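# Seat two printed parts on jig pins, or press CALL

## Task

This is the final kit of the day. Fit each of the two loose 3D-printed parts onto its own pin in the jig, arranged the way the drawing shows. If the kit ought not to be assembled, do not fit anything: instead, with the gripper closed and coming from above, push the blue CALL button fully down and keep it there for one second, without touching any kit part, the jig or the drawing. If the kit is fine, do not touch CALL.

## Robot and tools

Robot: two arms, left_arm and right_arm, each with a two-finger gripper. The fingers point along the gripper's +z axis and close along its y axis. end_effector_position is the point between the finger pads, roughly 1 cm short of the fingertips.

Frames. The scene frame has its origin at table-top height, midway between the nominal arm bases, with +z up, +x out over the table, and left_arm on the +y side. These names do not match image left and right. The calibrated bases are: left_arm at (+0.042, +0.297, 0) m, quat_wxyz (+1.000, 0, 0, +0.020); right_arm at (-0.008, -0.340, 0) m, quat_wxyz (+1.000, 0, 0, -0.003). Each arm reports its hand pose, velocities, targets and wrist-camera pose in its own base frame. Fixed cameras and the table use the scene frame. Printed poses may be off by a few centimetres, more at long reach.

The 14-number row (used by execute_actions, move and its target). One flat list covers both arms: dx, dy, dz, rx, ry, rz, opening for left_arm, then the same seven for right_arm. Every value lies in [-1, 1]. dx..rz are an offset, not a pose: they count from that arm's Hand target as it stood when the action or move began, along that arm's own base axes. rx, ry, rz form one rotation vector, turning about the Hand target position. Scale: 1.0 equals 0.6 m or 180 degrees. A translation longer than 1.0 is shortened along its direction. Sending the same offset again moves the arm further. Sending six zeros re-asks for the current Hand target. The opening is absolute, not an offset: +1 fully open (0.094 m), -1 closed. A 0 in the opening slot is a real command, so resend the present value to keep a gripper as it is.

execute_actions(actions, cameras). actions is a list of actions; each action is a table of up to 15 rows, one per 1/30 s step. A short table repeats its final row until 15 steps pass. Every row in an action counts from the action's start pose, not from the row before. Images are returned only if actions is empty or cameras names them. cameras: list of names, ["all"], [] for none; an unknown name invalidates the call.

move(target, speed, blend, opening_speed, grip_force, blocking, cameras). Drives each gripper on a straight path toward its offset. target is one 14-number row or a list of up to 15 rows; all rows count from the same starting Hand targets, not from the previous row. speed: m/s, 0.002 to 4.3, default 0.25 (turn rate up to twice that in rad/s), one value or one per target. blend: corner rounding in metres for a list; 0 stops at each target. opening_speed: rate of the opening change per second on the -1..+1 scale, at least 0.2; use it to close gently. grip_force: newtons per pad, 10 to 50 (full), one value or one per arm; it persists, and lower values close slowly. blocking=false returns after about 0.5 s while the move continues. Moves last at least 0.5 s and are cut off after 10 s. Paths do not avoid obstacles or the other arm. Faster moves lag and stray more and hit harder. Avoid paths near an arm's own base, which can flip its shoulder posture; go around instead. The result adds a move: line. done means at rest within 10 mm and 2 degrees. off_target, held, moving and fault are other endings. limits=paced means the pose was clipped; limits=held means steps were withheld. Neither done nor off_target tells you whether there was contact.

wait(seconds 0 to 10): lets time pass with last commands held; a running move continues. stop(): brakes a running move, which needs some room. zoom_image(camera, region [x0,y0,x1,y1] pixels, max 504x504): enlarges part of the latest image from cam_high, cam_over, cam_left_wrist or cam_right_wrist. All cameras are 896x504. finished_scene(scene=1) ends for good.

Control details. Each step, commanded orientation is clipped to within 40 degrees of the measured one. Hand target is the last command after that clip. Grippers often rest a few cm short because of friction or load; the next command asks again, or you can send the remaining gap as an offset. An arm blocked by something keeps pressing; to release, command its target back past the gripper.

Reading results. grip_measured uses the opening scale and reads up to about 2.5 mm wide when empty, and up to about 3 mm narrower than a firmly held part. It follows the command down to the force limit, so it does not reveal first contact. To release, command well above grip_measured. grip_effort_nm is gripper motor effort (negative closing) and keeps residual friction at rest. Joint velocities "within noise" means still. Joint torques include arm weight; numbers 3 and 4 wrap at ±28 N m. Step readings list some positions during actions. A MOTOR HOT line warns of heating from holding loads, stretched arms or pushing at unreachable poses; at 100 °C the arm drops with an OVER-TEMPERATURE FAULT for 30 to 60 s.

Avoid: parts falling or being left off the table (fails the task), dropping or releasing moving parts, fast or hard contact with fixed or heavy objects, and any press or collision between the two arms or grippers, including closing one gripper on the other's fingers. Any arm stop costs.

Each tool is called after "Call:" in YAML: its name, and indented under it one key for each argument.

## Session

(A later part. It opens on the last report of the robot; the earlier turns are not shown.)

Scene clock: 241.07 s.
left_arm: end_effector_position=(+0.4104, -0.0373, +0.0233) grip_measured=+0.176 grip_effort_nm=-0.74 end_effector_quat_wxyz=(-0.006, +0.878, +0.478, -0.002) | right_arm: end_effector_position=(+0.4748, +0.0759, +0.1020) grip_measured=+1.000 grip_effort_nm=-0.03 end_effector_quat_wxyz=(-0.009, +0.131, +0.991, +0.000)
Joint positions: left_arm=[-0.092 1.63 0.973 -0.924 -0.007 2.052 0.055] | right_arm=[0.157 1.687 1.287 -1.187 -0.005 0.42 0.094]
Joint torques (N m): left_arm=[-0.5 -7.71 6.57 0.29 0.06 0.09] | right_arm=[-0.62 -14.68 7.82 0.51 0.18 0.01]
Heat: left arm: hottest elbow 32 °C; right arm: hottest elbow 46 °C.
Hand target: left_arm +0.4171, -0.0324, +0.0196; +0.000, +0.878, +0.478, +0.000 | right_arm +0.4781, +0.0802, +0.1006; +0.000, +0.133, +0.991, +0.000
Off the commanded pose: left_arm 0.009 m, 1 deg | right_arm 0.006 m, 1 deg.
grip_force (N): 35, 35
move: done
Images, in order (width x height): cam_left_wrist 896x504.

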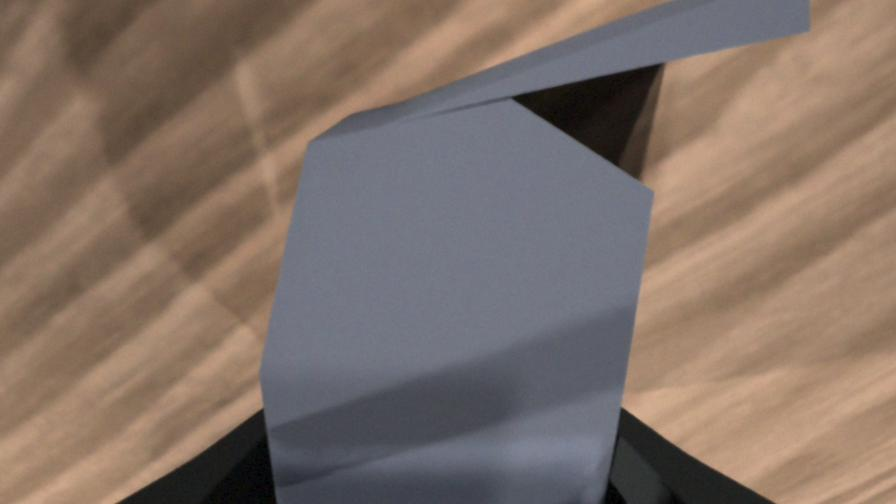

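Call:
move:
  target:
    - [0,0,0.17,0,0,0,0.1,0.02,-0.1,0.25,0,0,0.085,1]
    - [0.033,-0.577,0.17,0,0,0.192,0.1,0.02,-0.1,0.25,0,0,0.085,1]
  speed: 0.25
  blend: 0.02
  cameras: ["all"]

Scene clock: 268.60 s.
left_arm: end_effector_position=(+0.4250, -0.3658, +0.1133) grip_measured=+0.176 grip_effort_nm=-0.74 end_effector_quat_wxyz=(-0.014, +0.702, +0.712, +0.000) | right_arm: end_effector_position=(+0.4720, +0.0196, +0.2255) grip_measured=+1.000 grip_effort_nm=-0.02 end_effector_quat_wxyz=(-0.030, +0.004, +1.000, -0.006)
Joint positions: left_arm=[-0.711 1.88 1.59 -1.309 -0.002 0.846 0.055] | right_arm=[0.045 1.617 1.531 -1.546 0.008 0.054 0.094]
Joint torques (N m): left_arm=[-0.97 -13.98 11.41 -0.61 -0.12 -0.1] | right_arm=[-1.67 -14.39 15.02 -0.44 -0.02 -0.14]
Heat: left arm: hottest elbow 31 °C; right arm: hottest elbow 43 °C.
Hand target: left_arm +0.4369, -0.3786, +0.1216; +0.000, +0.697, +0.717, +0.000 | right_arm +0.4901, +0.0202, +0.2506; +0.000, +0.000, +1.000, +0.000
Off the commanded pose: left_arm 0.019 m, 2 deg | right_arm 0.031 m, 4 deg.
grip_force (N): 35, 35
move: off_target (left_arm, right_arm)

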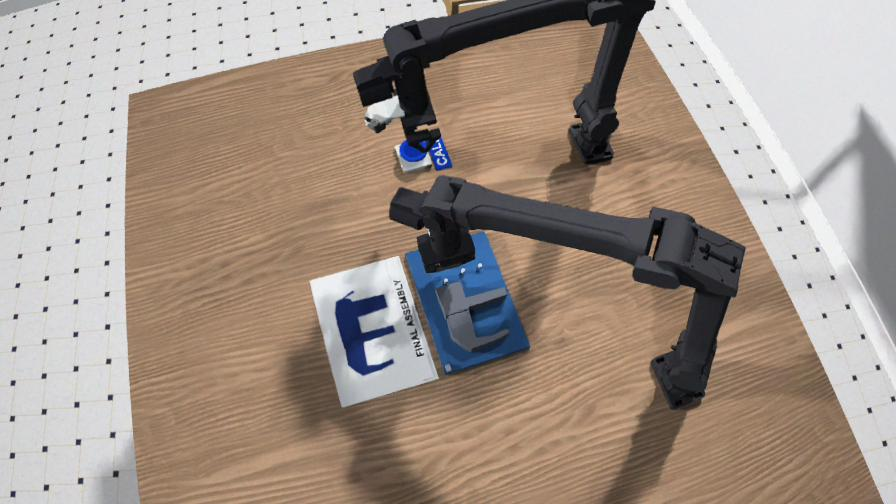

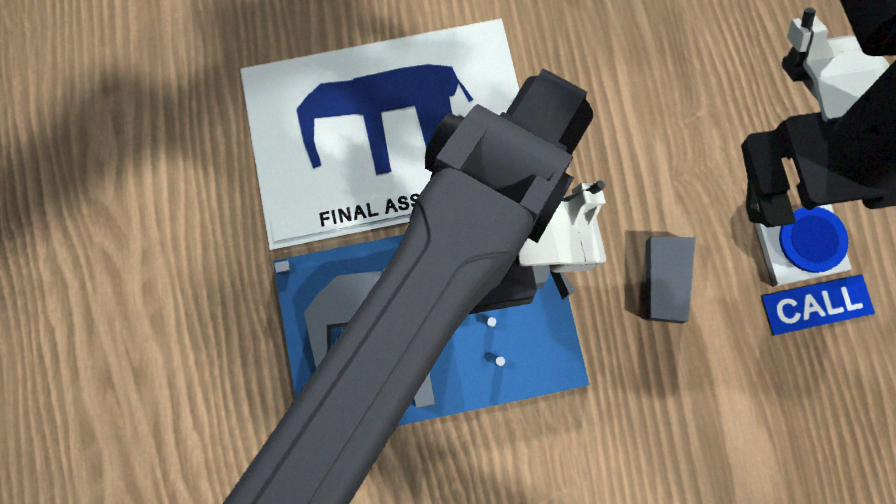

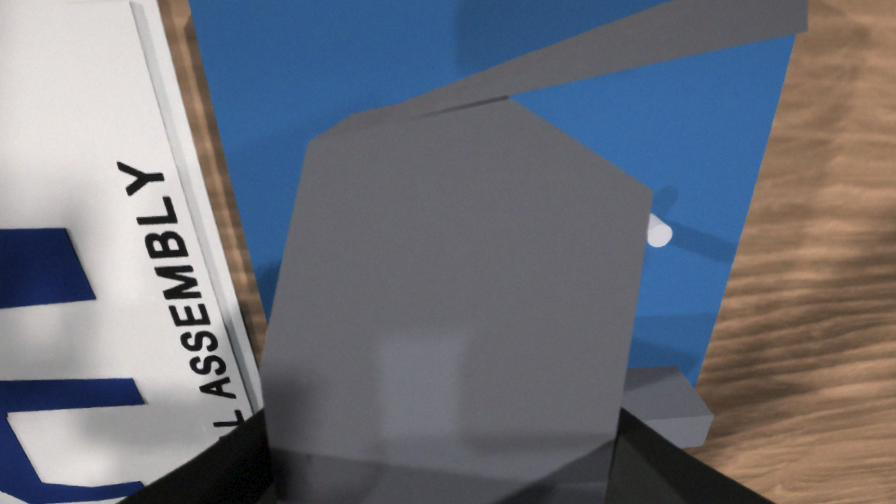

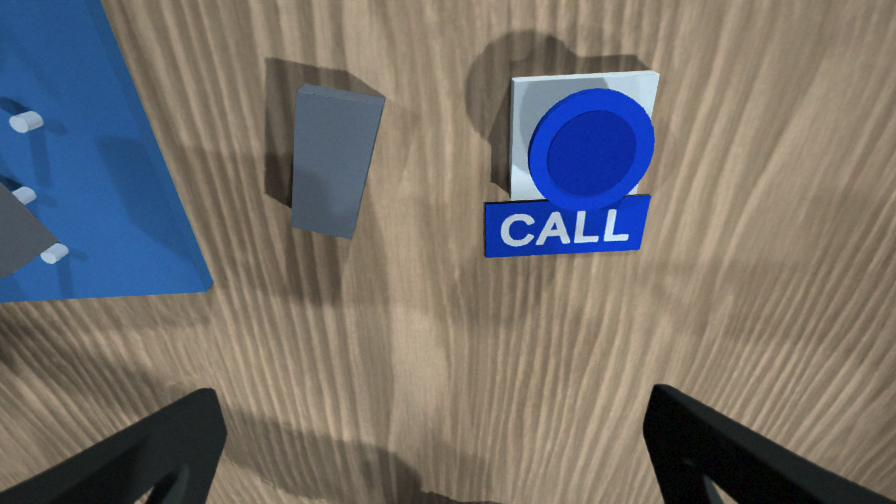

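Call:
zoom_image:
  camera: "cam_high"
  region: [400, 200, 560, 380]

Call:
zoom_image:
  camera: "cam_over"
  region: [430, 160, 630, 360]

Scaled by 2.800 from the camera's 896x504 image, which has a finer 1280x720 frame.

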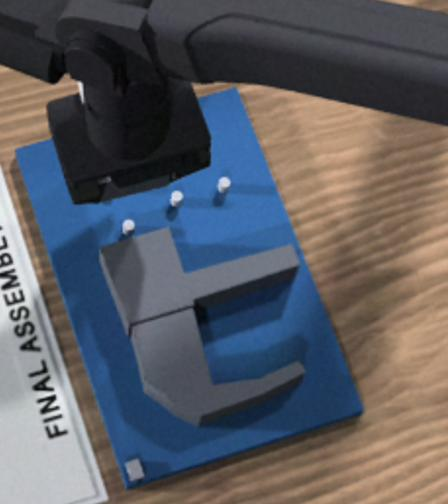

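Scaled by 2.520 from the camera's 896x504 image, which has a finer 1280x720 frame.

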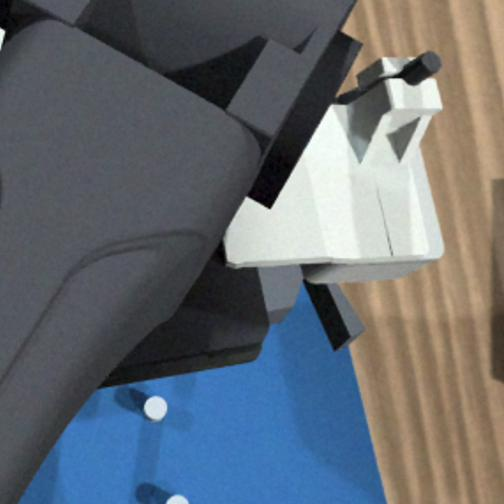

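Call:
move:
  target: [0.012,-0.015,-0.055,0,0,0,0.1,-0.167,0.033,-0.133,0.1728,-0.271,0.3317,1]
  speed: 0.3
  cameras: ["all"]

Scene clock: 301.87 s.
left_arm: end_effector_position=(+0.4312, -0.3711, +0.0830) grip_measured=+0.176 grip_effort_nm=-0.74 end_effector_quat_wxyz=(-0.022, +0.700, +0.714, +0.000) | right_arm: end_effector_position=(+0.3882, +0.0410, +0.1714) grip_measured=+1.000 grip_effort_nm=-0.03 end_effector_quat_wxyz=(+0.387, -0.476, +0.751, +0.244)
Joint positions: left_arm=[-0.711 1.935 1.59 -1.269 -0.002 0.842 0.055] | right_arm=[-0.258 1.277 0.82 -0.86 -0.927 -1.261 0.094]
Joint torques (N m): left_arm=[-0.91 -14.1 10.52 0.32 -0.14 -0.13] | right_arm=[-1.96 -6.65 8.8 0.01 -0.76 -0.16]
Heat: left arm: hottest elbow 36 °C; right arm: hottest elbow 46 °C.
Hand target: left_arm +0.4441, -0.3876, +0.0886; +0.000, +0.697, +0.717, +0.000 | right_arm +0.3899, +0.0400, +0.1708; +0.389, -0.477, +0.748, +0.248
Off the commanded pose: left_arm 0.022 m, 3 deg | right_arm 0.002 m, 1 deg.
grip_force (N): 35, 35
move: off_target (left_arm)

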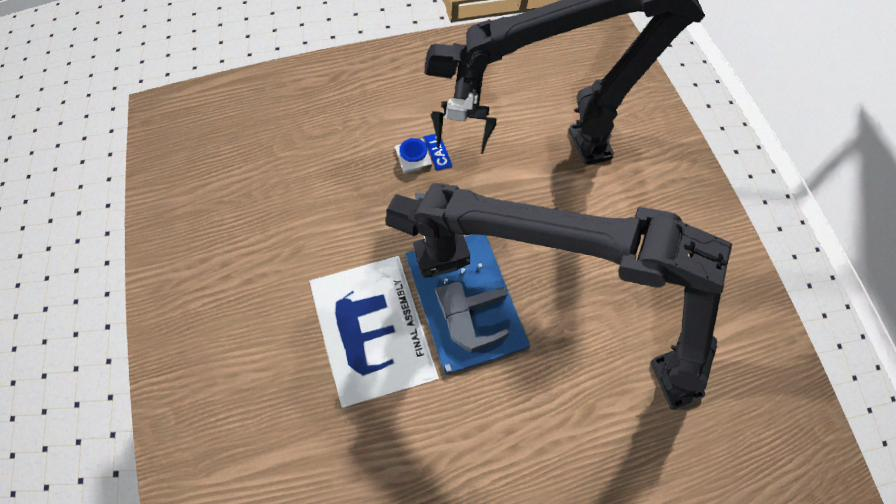

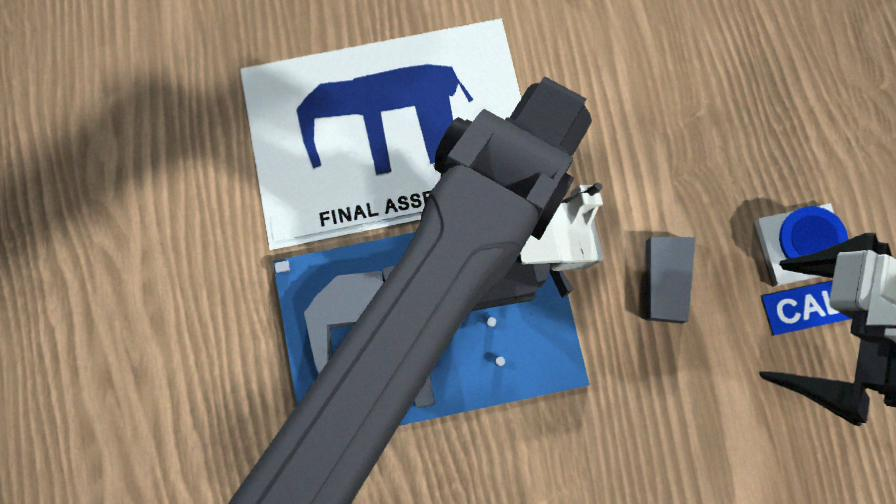

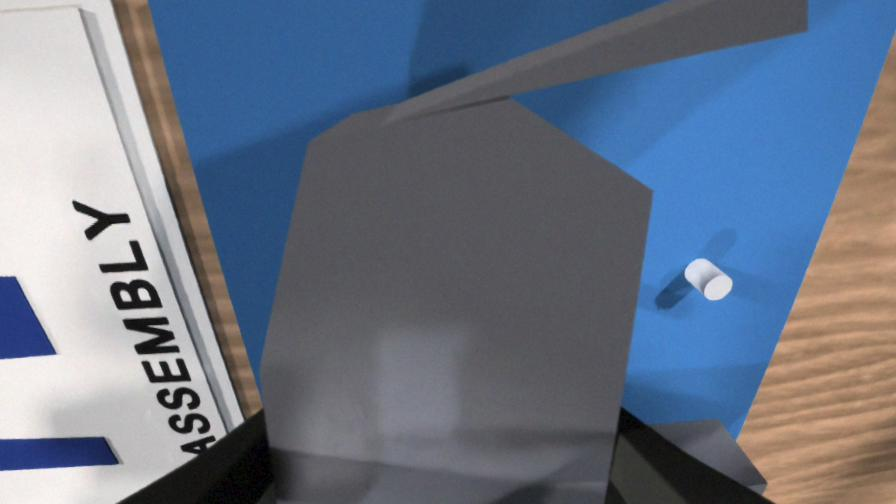

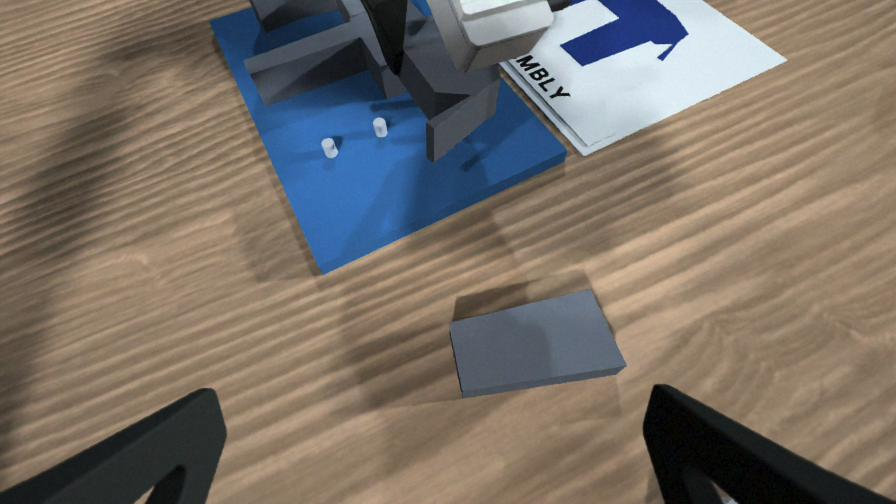

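Call:
move:
  target: [0.0,0,0,-0.0097,-0.01,0.0027,0.1,0,0.1,-0.07,0.0755,-0.035,0,1]
  speed: 0.2
  cameras: ["all"]

Call:
zoom_image:
  camera: "cam_right_wrist"
  region: [200, 0, 600, 300]

Scene clock: 315.47 s.
left_arm: end_effector_position=(+0.4418, -0.3803, +0.0828) grip_measured=+0.176 grip_effort_nm=-0.74 end_effector_quat_wxyz=(+0.006, +0.698, +0.716, +0.002) | right_arm: end_effector_position=(+0.3882, +0.0977, +0.1285) grip_measured=+1.000 grip_effort_nm=-0.03 end_effector_quat_wxyz=(+0.479, -0.439, +0.695, +0.308)
Joint positions: left_arm=[-0.711 1.935 1.59 -1.212 -0.002 0.834 0.055] | right_arm=[-0.154 1.35 0.58 -0.162 -1.119 -0.873 0.094]
Joint torques (N m): left_arm=[-0.32 -15.33 7.72 0.47 -0.11 -0.14] | right_arm=[-0.62 -7 6.76 1.57 -0.34 0]
Heat: left arm: hottest elbow 36 °C; right arm: hottest elbow 45 °C.
Hand target: left_arm +0.4441, -0.3876, +0.0886; +0.022, +0.694, +0.720, +0.000 | right_arm +0.3899, +0.1000, +0.1288; +0.483, -0.440, +0.691, +0.308
Off the commanded pose: left_arm 0.010 m, 2 deg | right_arm 0.003 m, 1 deg.
grip_force (N): 35, 35
move: done

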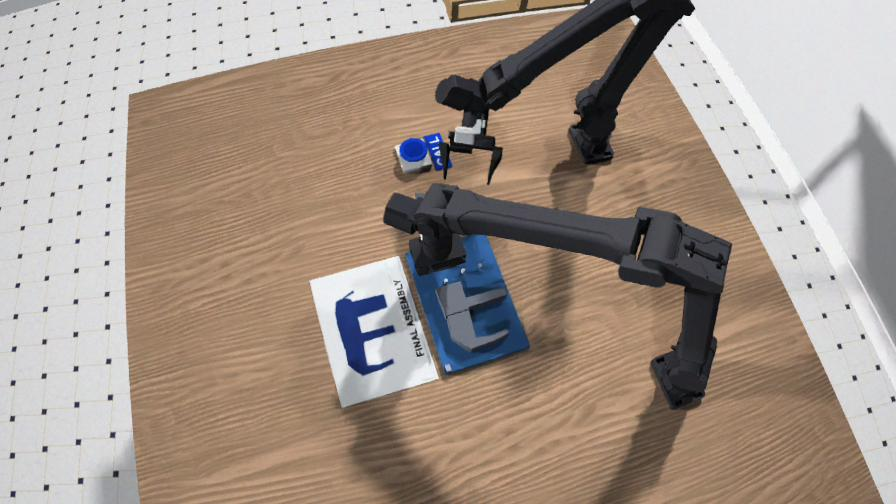

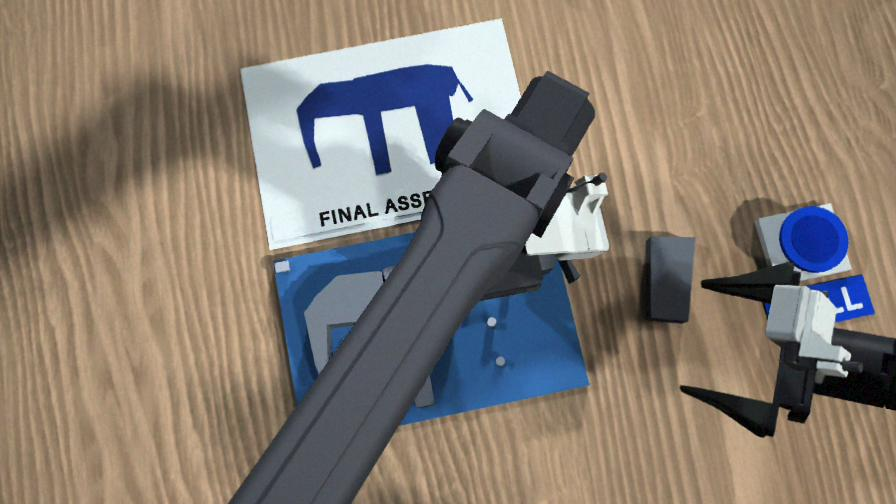

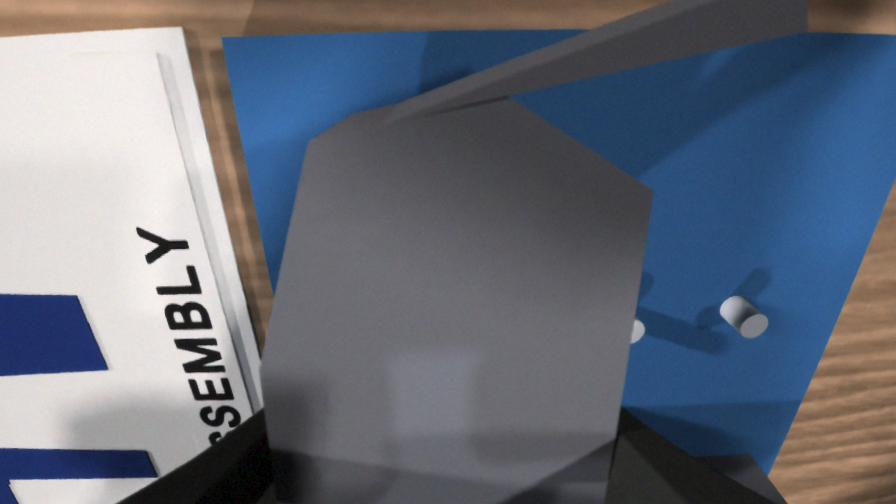

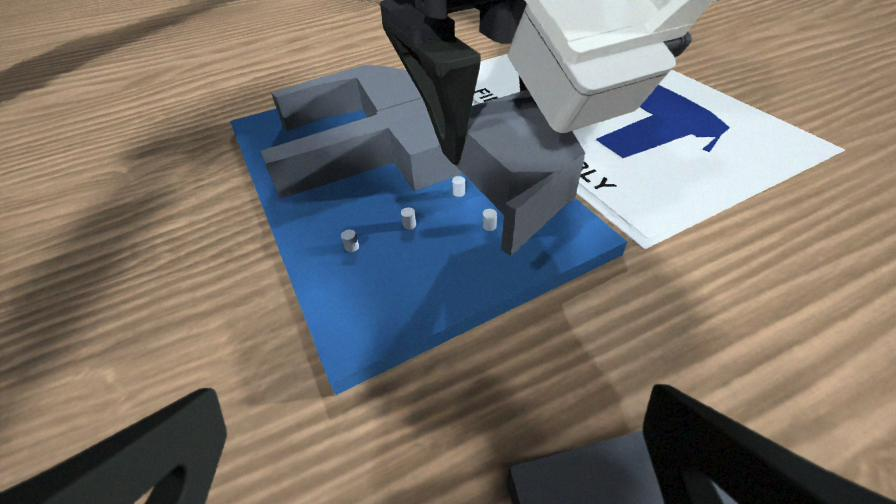

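Scaled by 1.260 from the camera's 896x504 image, which has a finer 1280x720 frame.

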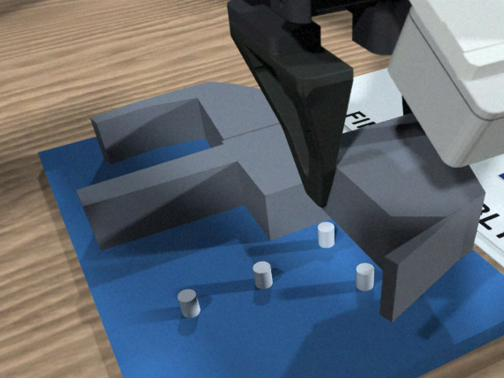

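Call:
move:
  target: [-0.03,0.0275,-0.02,0,0,0,0.1,0,0,0,0,0,0,1]
  speed: 0.1
  cameras: ["cam_left_wrist","cam_right_wrist"]

Call:
zoom_image:
  camera: "cam_right_wrist"
  region: [300, 20, 640, 300]

Scene clock: 325.73 s.
left_arm: end_effector_position=(+0.4217, -0.3629, +0.0605) grip_measured=+0.176 grip_effort_nm=-0.74 end_effector_quat_wxyz=(-0.003, +0.698, +0.716, +0.001) | right_arm: end_effector_position=(+0.3882, +0.0977, +0.1285) grip_measured=+1.000 grip_effort_nm=-0.03 end_effector_quat_wxyz=(+0.479, -0.439, +0.695, +0.308)
Joint positions: left_arm=[-0.711 1.905 1.479 -1.152 -0.002 0.834 0.055] | right_arm=[-0.154 1.35 0.58 -0.162 -1.119 -0.873 0.094]
Joint torques (N m): left_arm=[-1.03 -16.73 7.51 0.5 -0.03 -0.13] | right_arm=[-0.44 -7 6.75 1.54 -0.34 0]
Heat: left arm: hottest elbow 35 °C; right arm: hottest elbow 44 °C.
Hand target: left_arm +0.4261, -0.3711, +0.0766; +0.022, +0.694, +0.720, +0.000 | right_arm +0.3899, +0.1000, +0.1288; +0.483, -0.440, +0.691, +0.308
Off the commanded pose: left_arm 0.019 m, 3 deg | right_arm 0.003 m, 1 deg.
grip_force (N): 35, 35
move: off_target (left_arm)
Images, in order (width x height): cam_left_wrist 896x504, cam_right_wrist 896x504.

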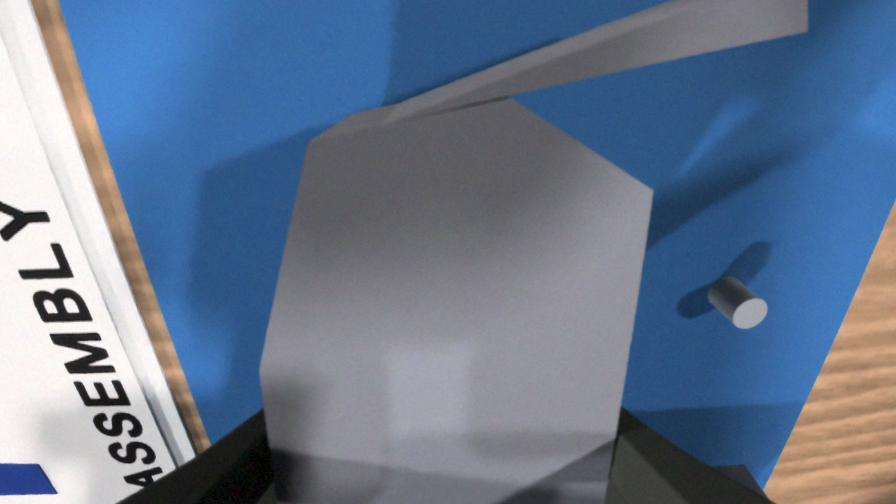

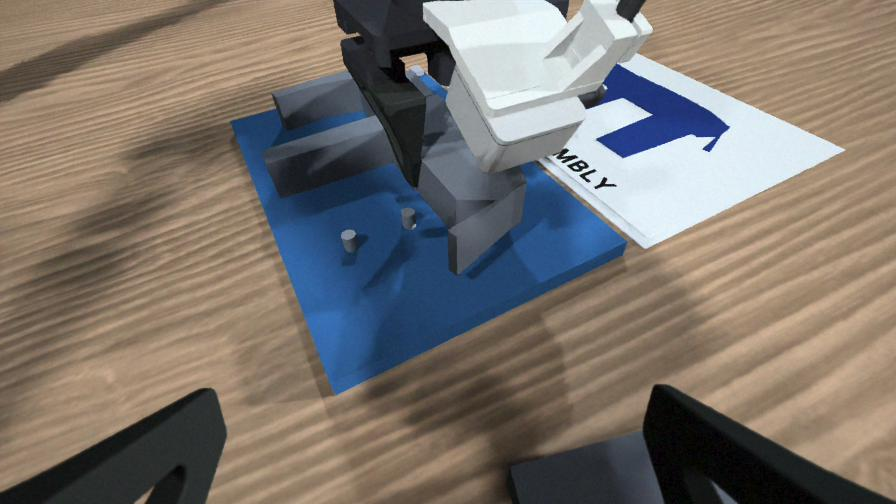

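Scaled by 1.482 from the camera's 896x504 image, which has a finer 1280x720 frame.

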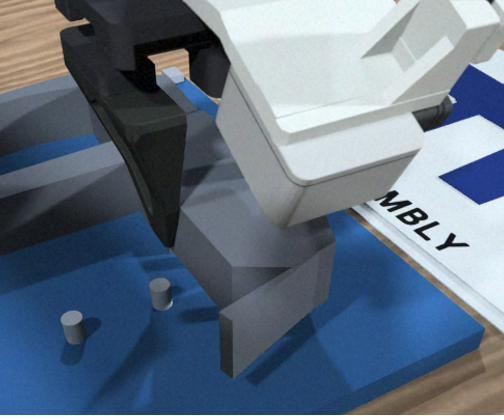

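Call:
move:
  target: [-0.005,0.005,-0.012,0,0,0,0.1,0,0,0,0,0,0,1]
  speed: 0.1
  cameras: ["all"]

Call:
zoom_image:
  camera: "cam_right_wrist"
  region: [330, 80, 550, 290]

Call:
zoom_image:
  camera: "cam_high"
  region: [410, 210, 530, 330]

Scene clock: 350.77 s.
left_arm: end_effector_position=(+0.4187, -0.3603, +0.0533) grip_measured=+0.176 grip_effort_nm=-0.74 end_effector_quat_wxyz=(-0.003, +0.698, +0.716, +0.001) | right_arm: end_effector_position=(+0.3882, +0.0977, +0.1285) grip_measured=+1.000 grip_effort_nm=-0.03 end_effector_quat_wxyz=(+0.479, -0.439, +0.695, +0.308)
Joint positions: left_arm=[-0.711 1.903 1.456 -1.131 -0.002 0.834 0.055] | right_arm=[-0.154 1.35 0.58 -0.162 -1.119 -0.873 0.094]
Joint torques (N m): left_arm=[-0.38 -16.5 7.34 0.21 -0.02 -0.05] | right_arm=[-0.5 -6.95 6.74 1.57 -0.34 0.01]
Heat: left arm: hottest shoulder 34 °C; right arm: hottest elbow 42 °C.
Hand target: left_arm +0.4231, -0.3681, +0.0694; +0.022, +0.694, +0.720, +0.000 | right_arm +0.3899, +0.1000, +0.1288; +0.483, -0.440, +0.691, +0.308
Off the commanded pose: left_arm 0.018 m, 3 deg | right_arm 0.003 m, 1 deg.
grip_force (N): 35, 35
move: off_target (left_arm)

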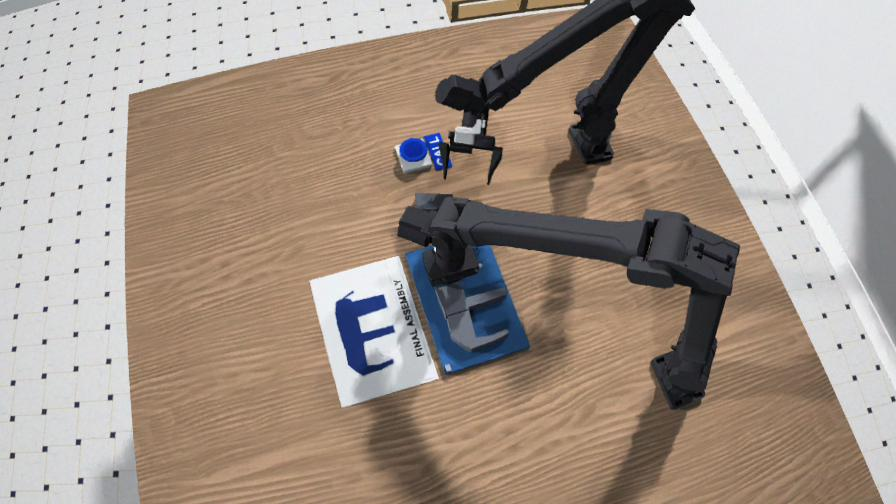

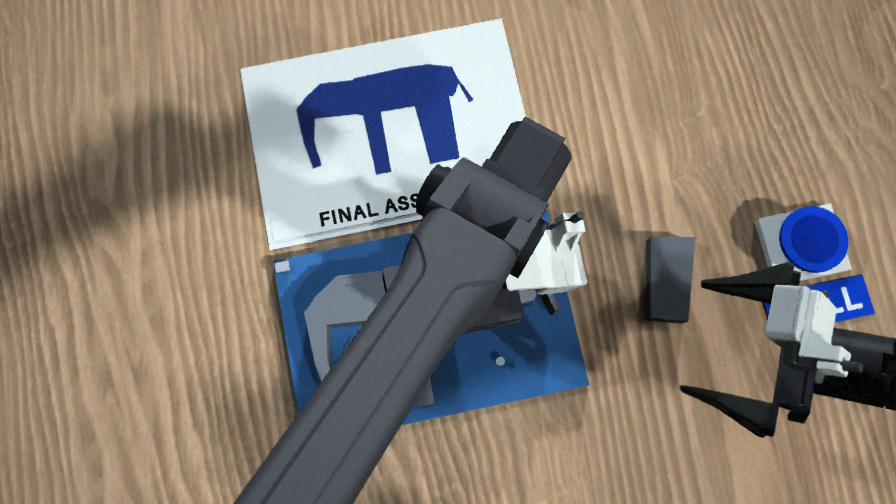

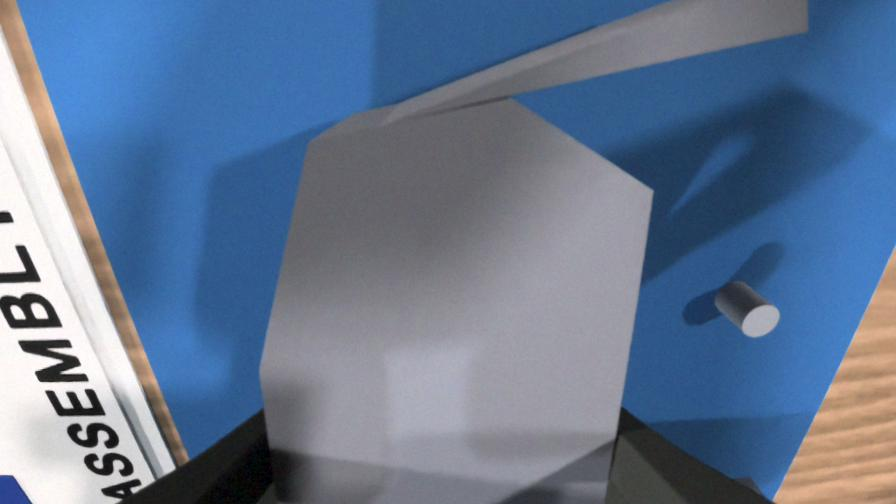

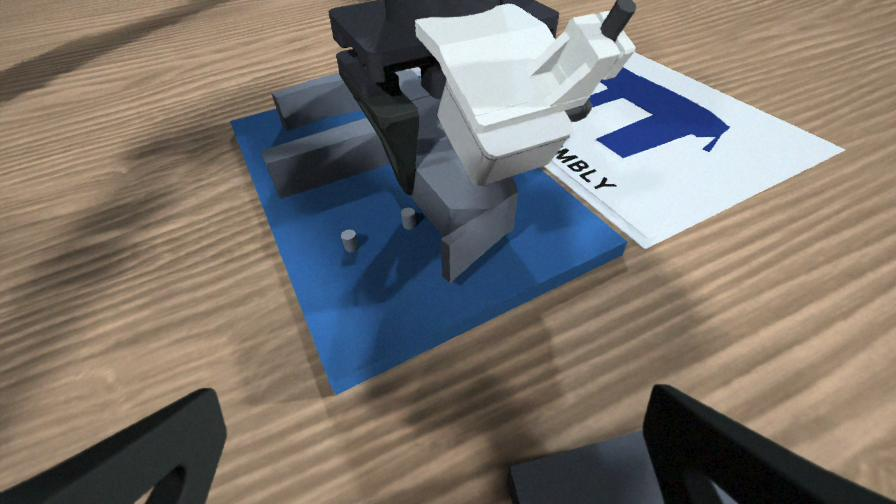

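Scaled by 2.291 from the camera's 896x504 image, which has a finer 1280x720 frame.

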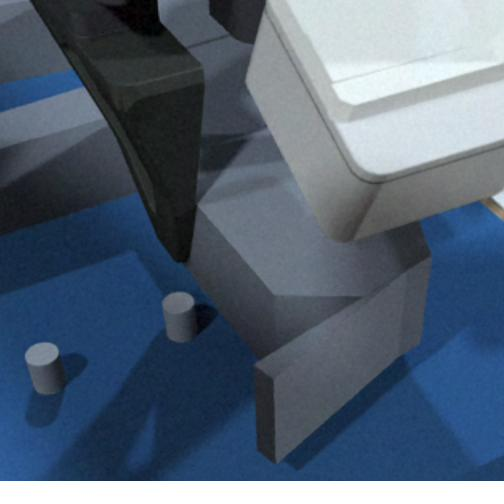

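Scaled by 4.200 from the camera's 896x504 image, which has a finer 1280x720 frame.

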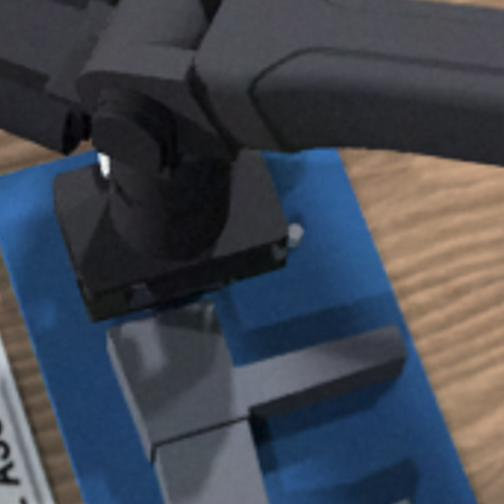

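Call:
move:
  target: [0,0,0,0,0,0,0.1,0.075,0.05,-0.08,0.042,-0.0137,0.075,1]
  speed: 0.2
  cameras: ["all"]

Call:
zoom_image:
  camera: "cam_right_wrist"
  region: [250, 0, 600, 250]

Scene clock: 459.37 s.
left_arm: end_effector_position=(+0.4187, -0.3603, +0.0533) grip_measured=+0.176 grip_effort_nm=-0.74 end_effector_quat_wxyz=(-0.003, +0.698, +0.716, +0.001) | right_arm: end_effector_position=(+0.4188, +0.1269, +0.0721) grip_measured=+1.000 grip_effort_nm=-0.03 end_effector_quat_wxyz=(+0.477, -0.479, +0.617, +0.402)
Joint positions: left_arm=[-0.711 1.903 1.456 -1.131 -0.002 0.834 0.055] | right_arm=[-0.1 1.712 0.725 -0.133 -1.322 -1.068 0.094]
Joint torques (N m): left_arm=[-0.67 -16.03 7.46 0.58 -0.04 -0.11] | right_arm=[-0.56 -10.46 9.36 0.14 -0.82 -0.16]
Heat: left arm: hottest shoulder 35 °C; right arm: hottest elbow 38 °C.
Hand target: left_arm +0.4231, -0.3681, +0.0694; +0.022, +0.694, +0.720, +0.000 | right_arm +0.4349, +0.1300, +0.0808; +0.486, -0.492, +0.602, +0.398
Off the commanded pose: left_arm 0.018 m, 3 deg | right_arm 0.019 m, 3 deg.
grip_force (N): 35, 35
move: off_target (left_arm, right_arm)

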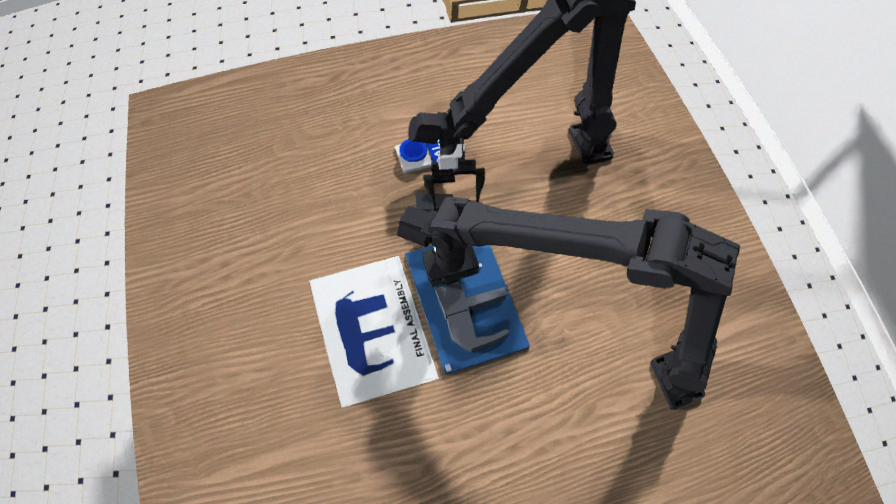

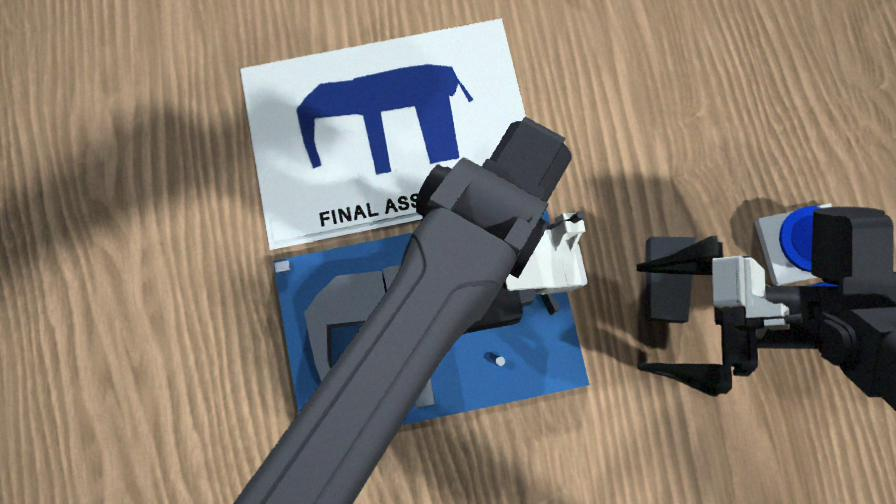

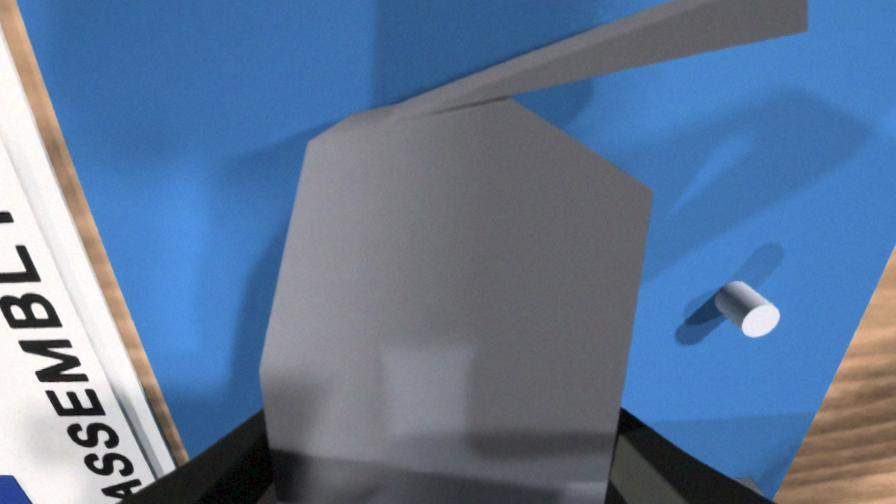

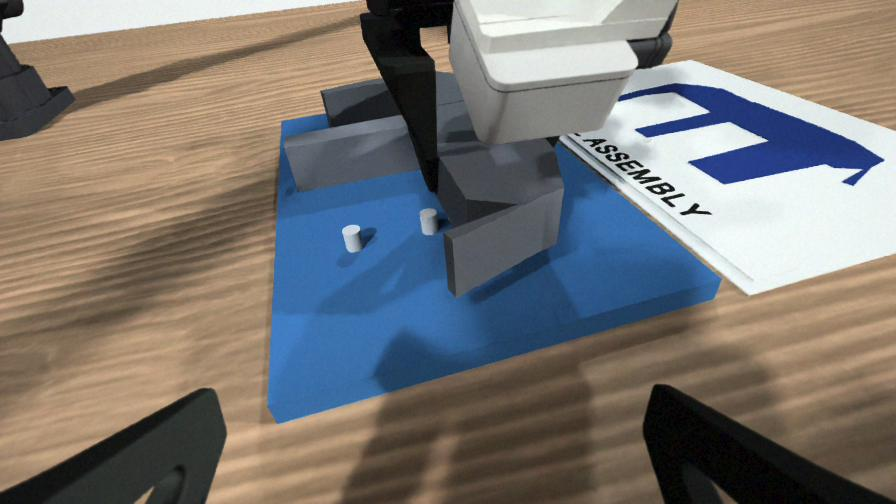

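Scaled by 1.440 from the camera's 896x504 image, which has a finer 1280x720 frame.

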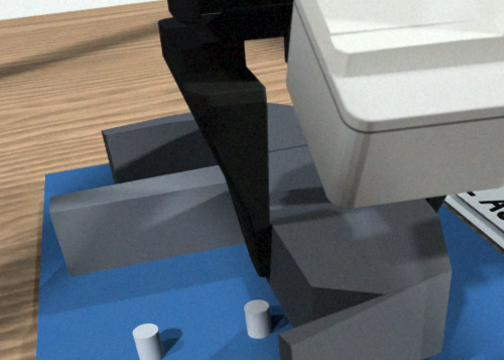

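Call:
move:
  target: [0.010,0.0167,0,0,0,0,0.1,0,0,0,0,0,0,1]
  speed: 0.1
  cameras: ["cam_high","cam_left_wrist","cam_right_wrist"]

Call:
zoom_image:
  camera: "cam_right_wrist"
  region: [370, 50, 630, 310]

Call:
zoom_image:
  camera: "cam_high"
  region: [400, 230, 540, 390]

Scene clock: 473.93 s.
left_arm: end_effector_position=(+0.4171, -0.3590, +0.0531) grip_measured=+0.176 grip_effort_nm=-0.74 end_effector_quat_wxyz=(-0.003, +0.698, +0.716, +0.001) | right_arm: end_effector_position=(+0.4188, +0.1269, +0.0721) grip_measured=+1.000 grip_effort_nm=-0.03 end_effector_quat_wxyz=(+0.477, -0.480, +0.617, +0.401)
Joint positions: left_arm=[-0.711 1.899 1.449 -1.128 -0.002 0.834 0.055] | right_arm=[-0.1 1.712 0.725 -0.133 -1.322 -1.069 0.094]
Joint torques (N m): left_arm=[0.26 -16.5 7.5 0.25 -0.03 0.04] | right_arm=[-0.5 -10.4 9.43 0.06 -0.81 -0.16]
Heat: left arm: hottest shoulder 35 °C; right arm: hottest elbow 39 °C.
Hand target: left_arm +0.4291, -0.3581, +0.0694; +0.022, +0.694, +0.720, +0.000 | right_arm +0.4349, +0.1300, +0.0808; +0.486, -0.492, +0.602, +0.398
Off the commanded pose: left_arm 0.020 m, 3 deg | right_arm 0.019 m, 2 deg.
grip_force (N): 35, 35
move: off_target (left_arm, right_arm)
Images, in order (width x height): cam_high 896x504, cam_left_wrist 896x504, cam_right_wrist 896x504.

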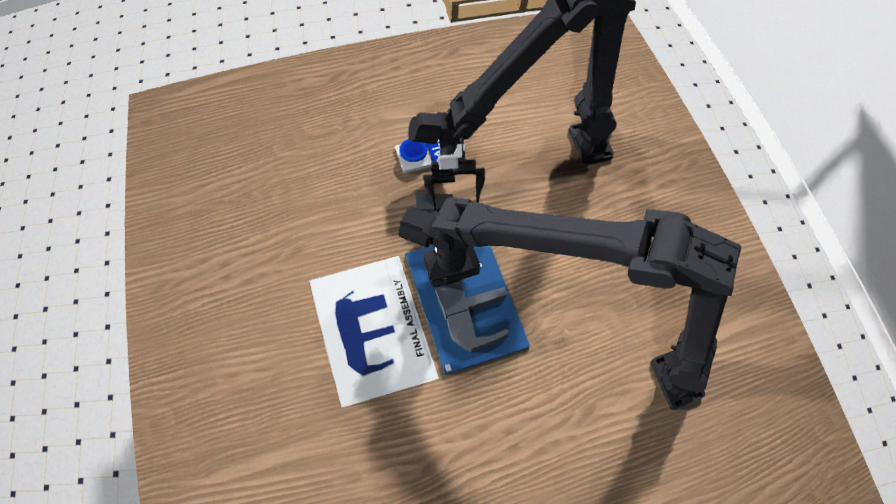

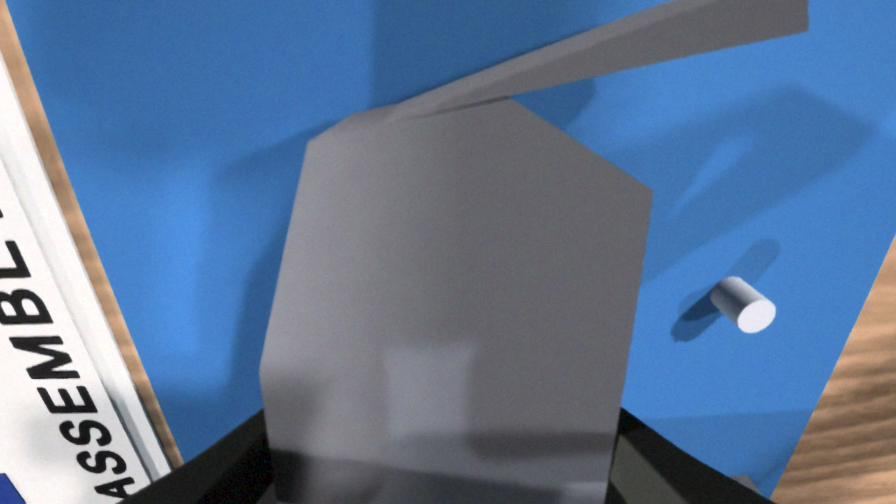

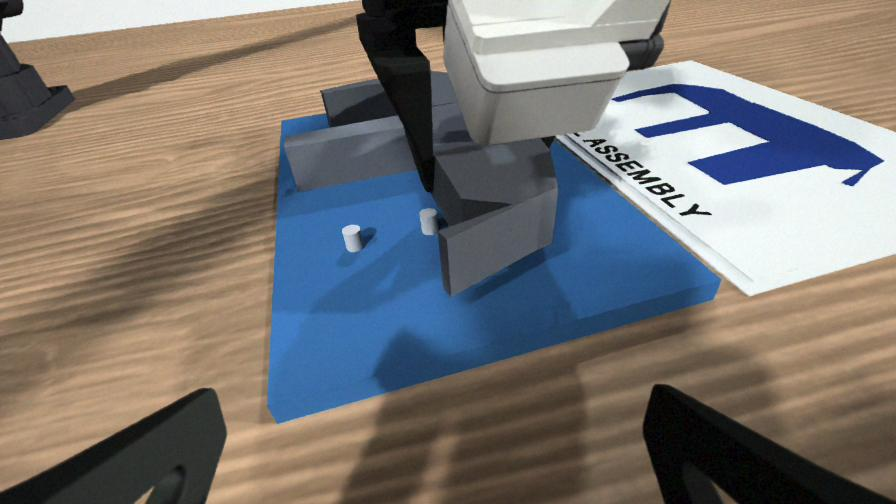

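Scaled by 1.938 from the camera's 896x504 image, which has a finer 1280x720 frame.

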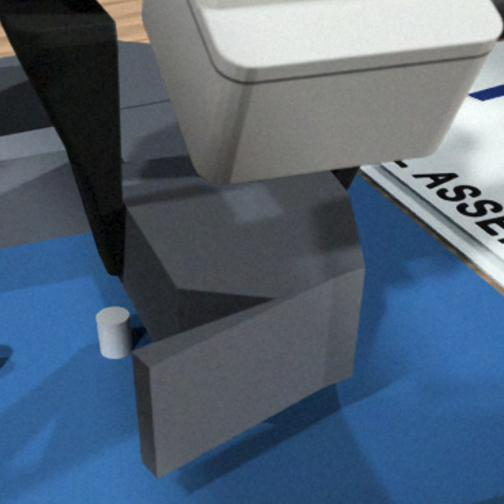

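Scaled by 3.150 from the camera's 896x504 image, which has a finer 1280x720 frame.

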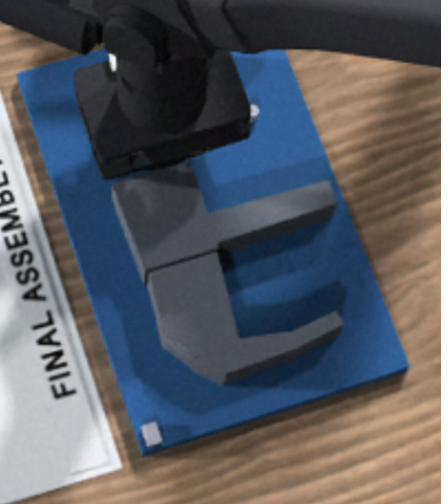

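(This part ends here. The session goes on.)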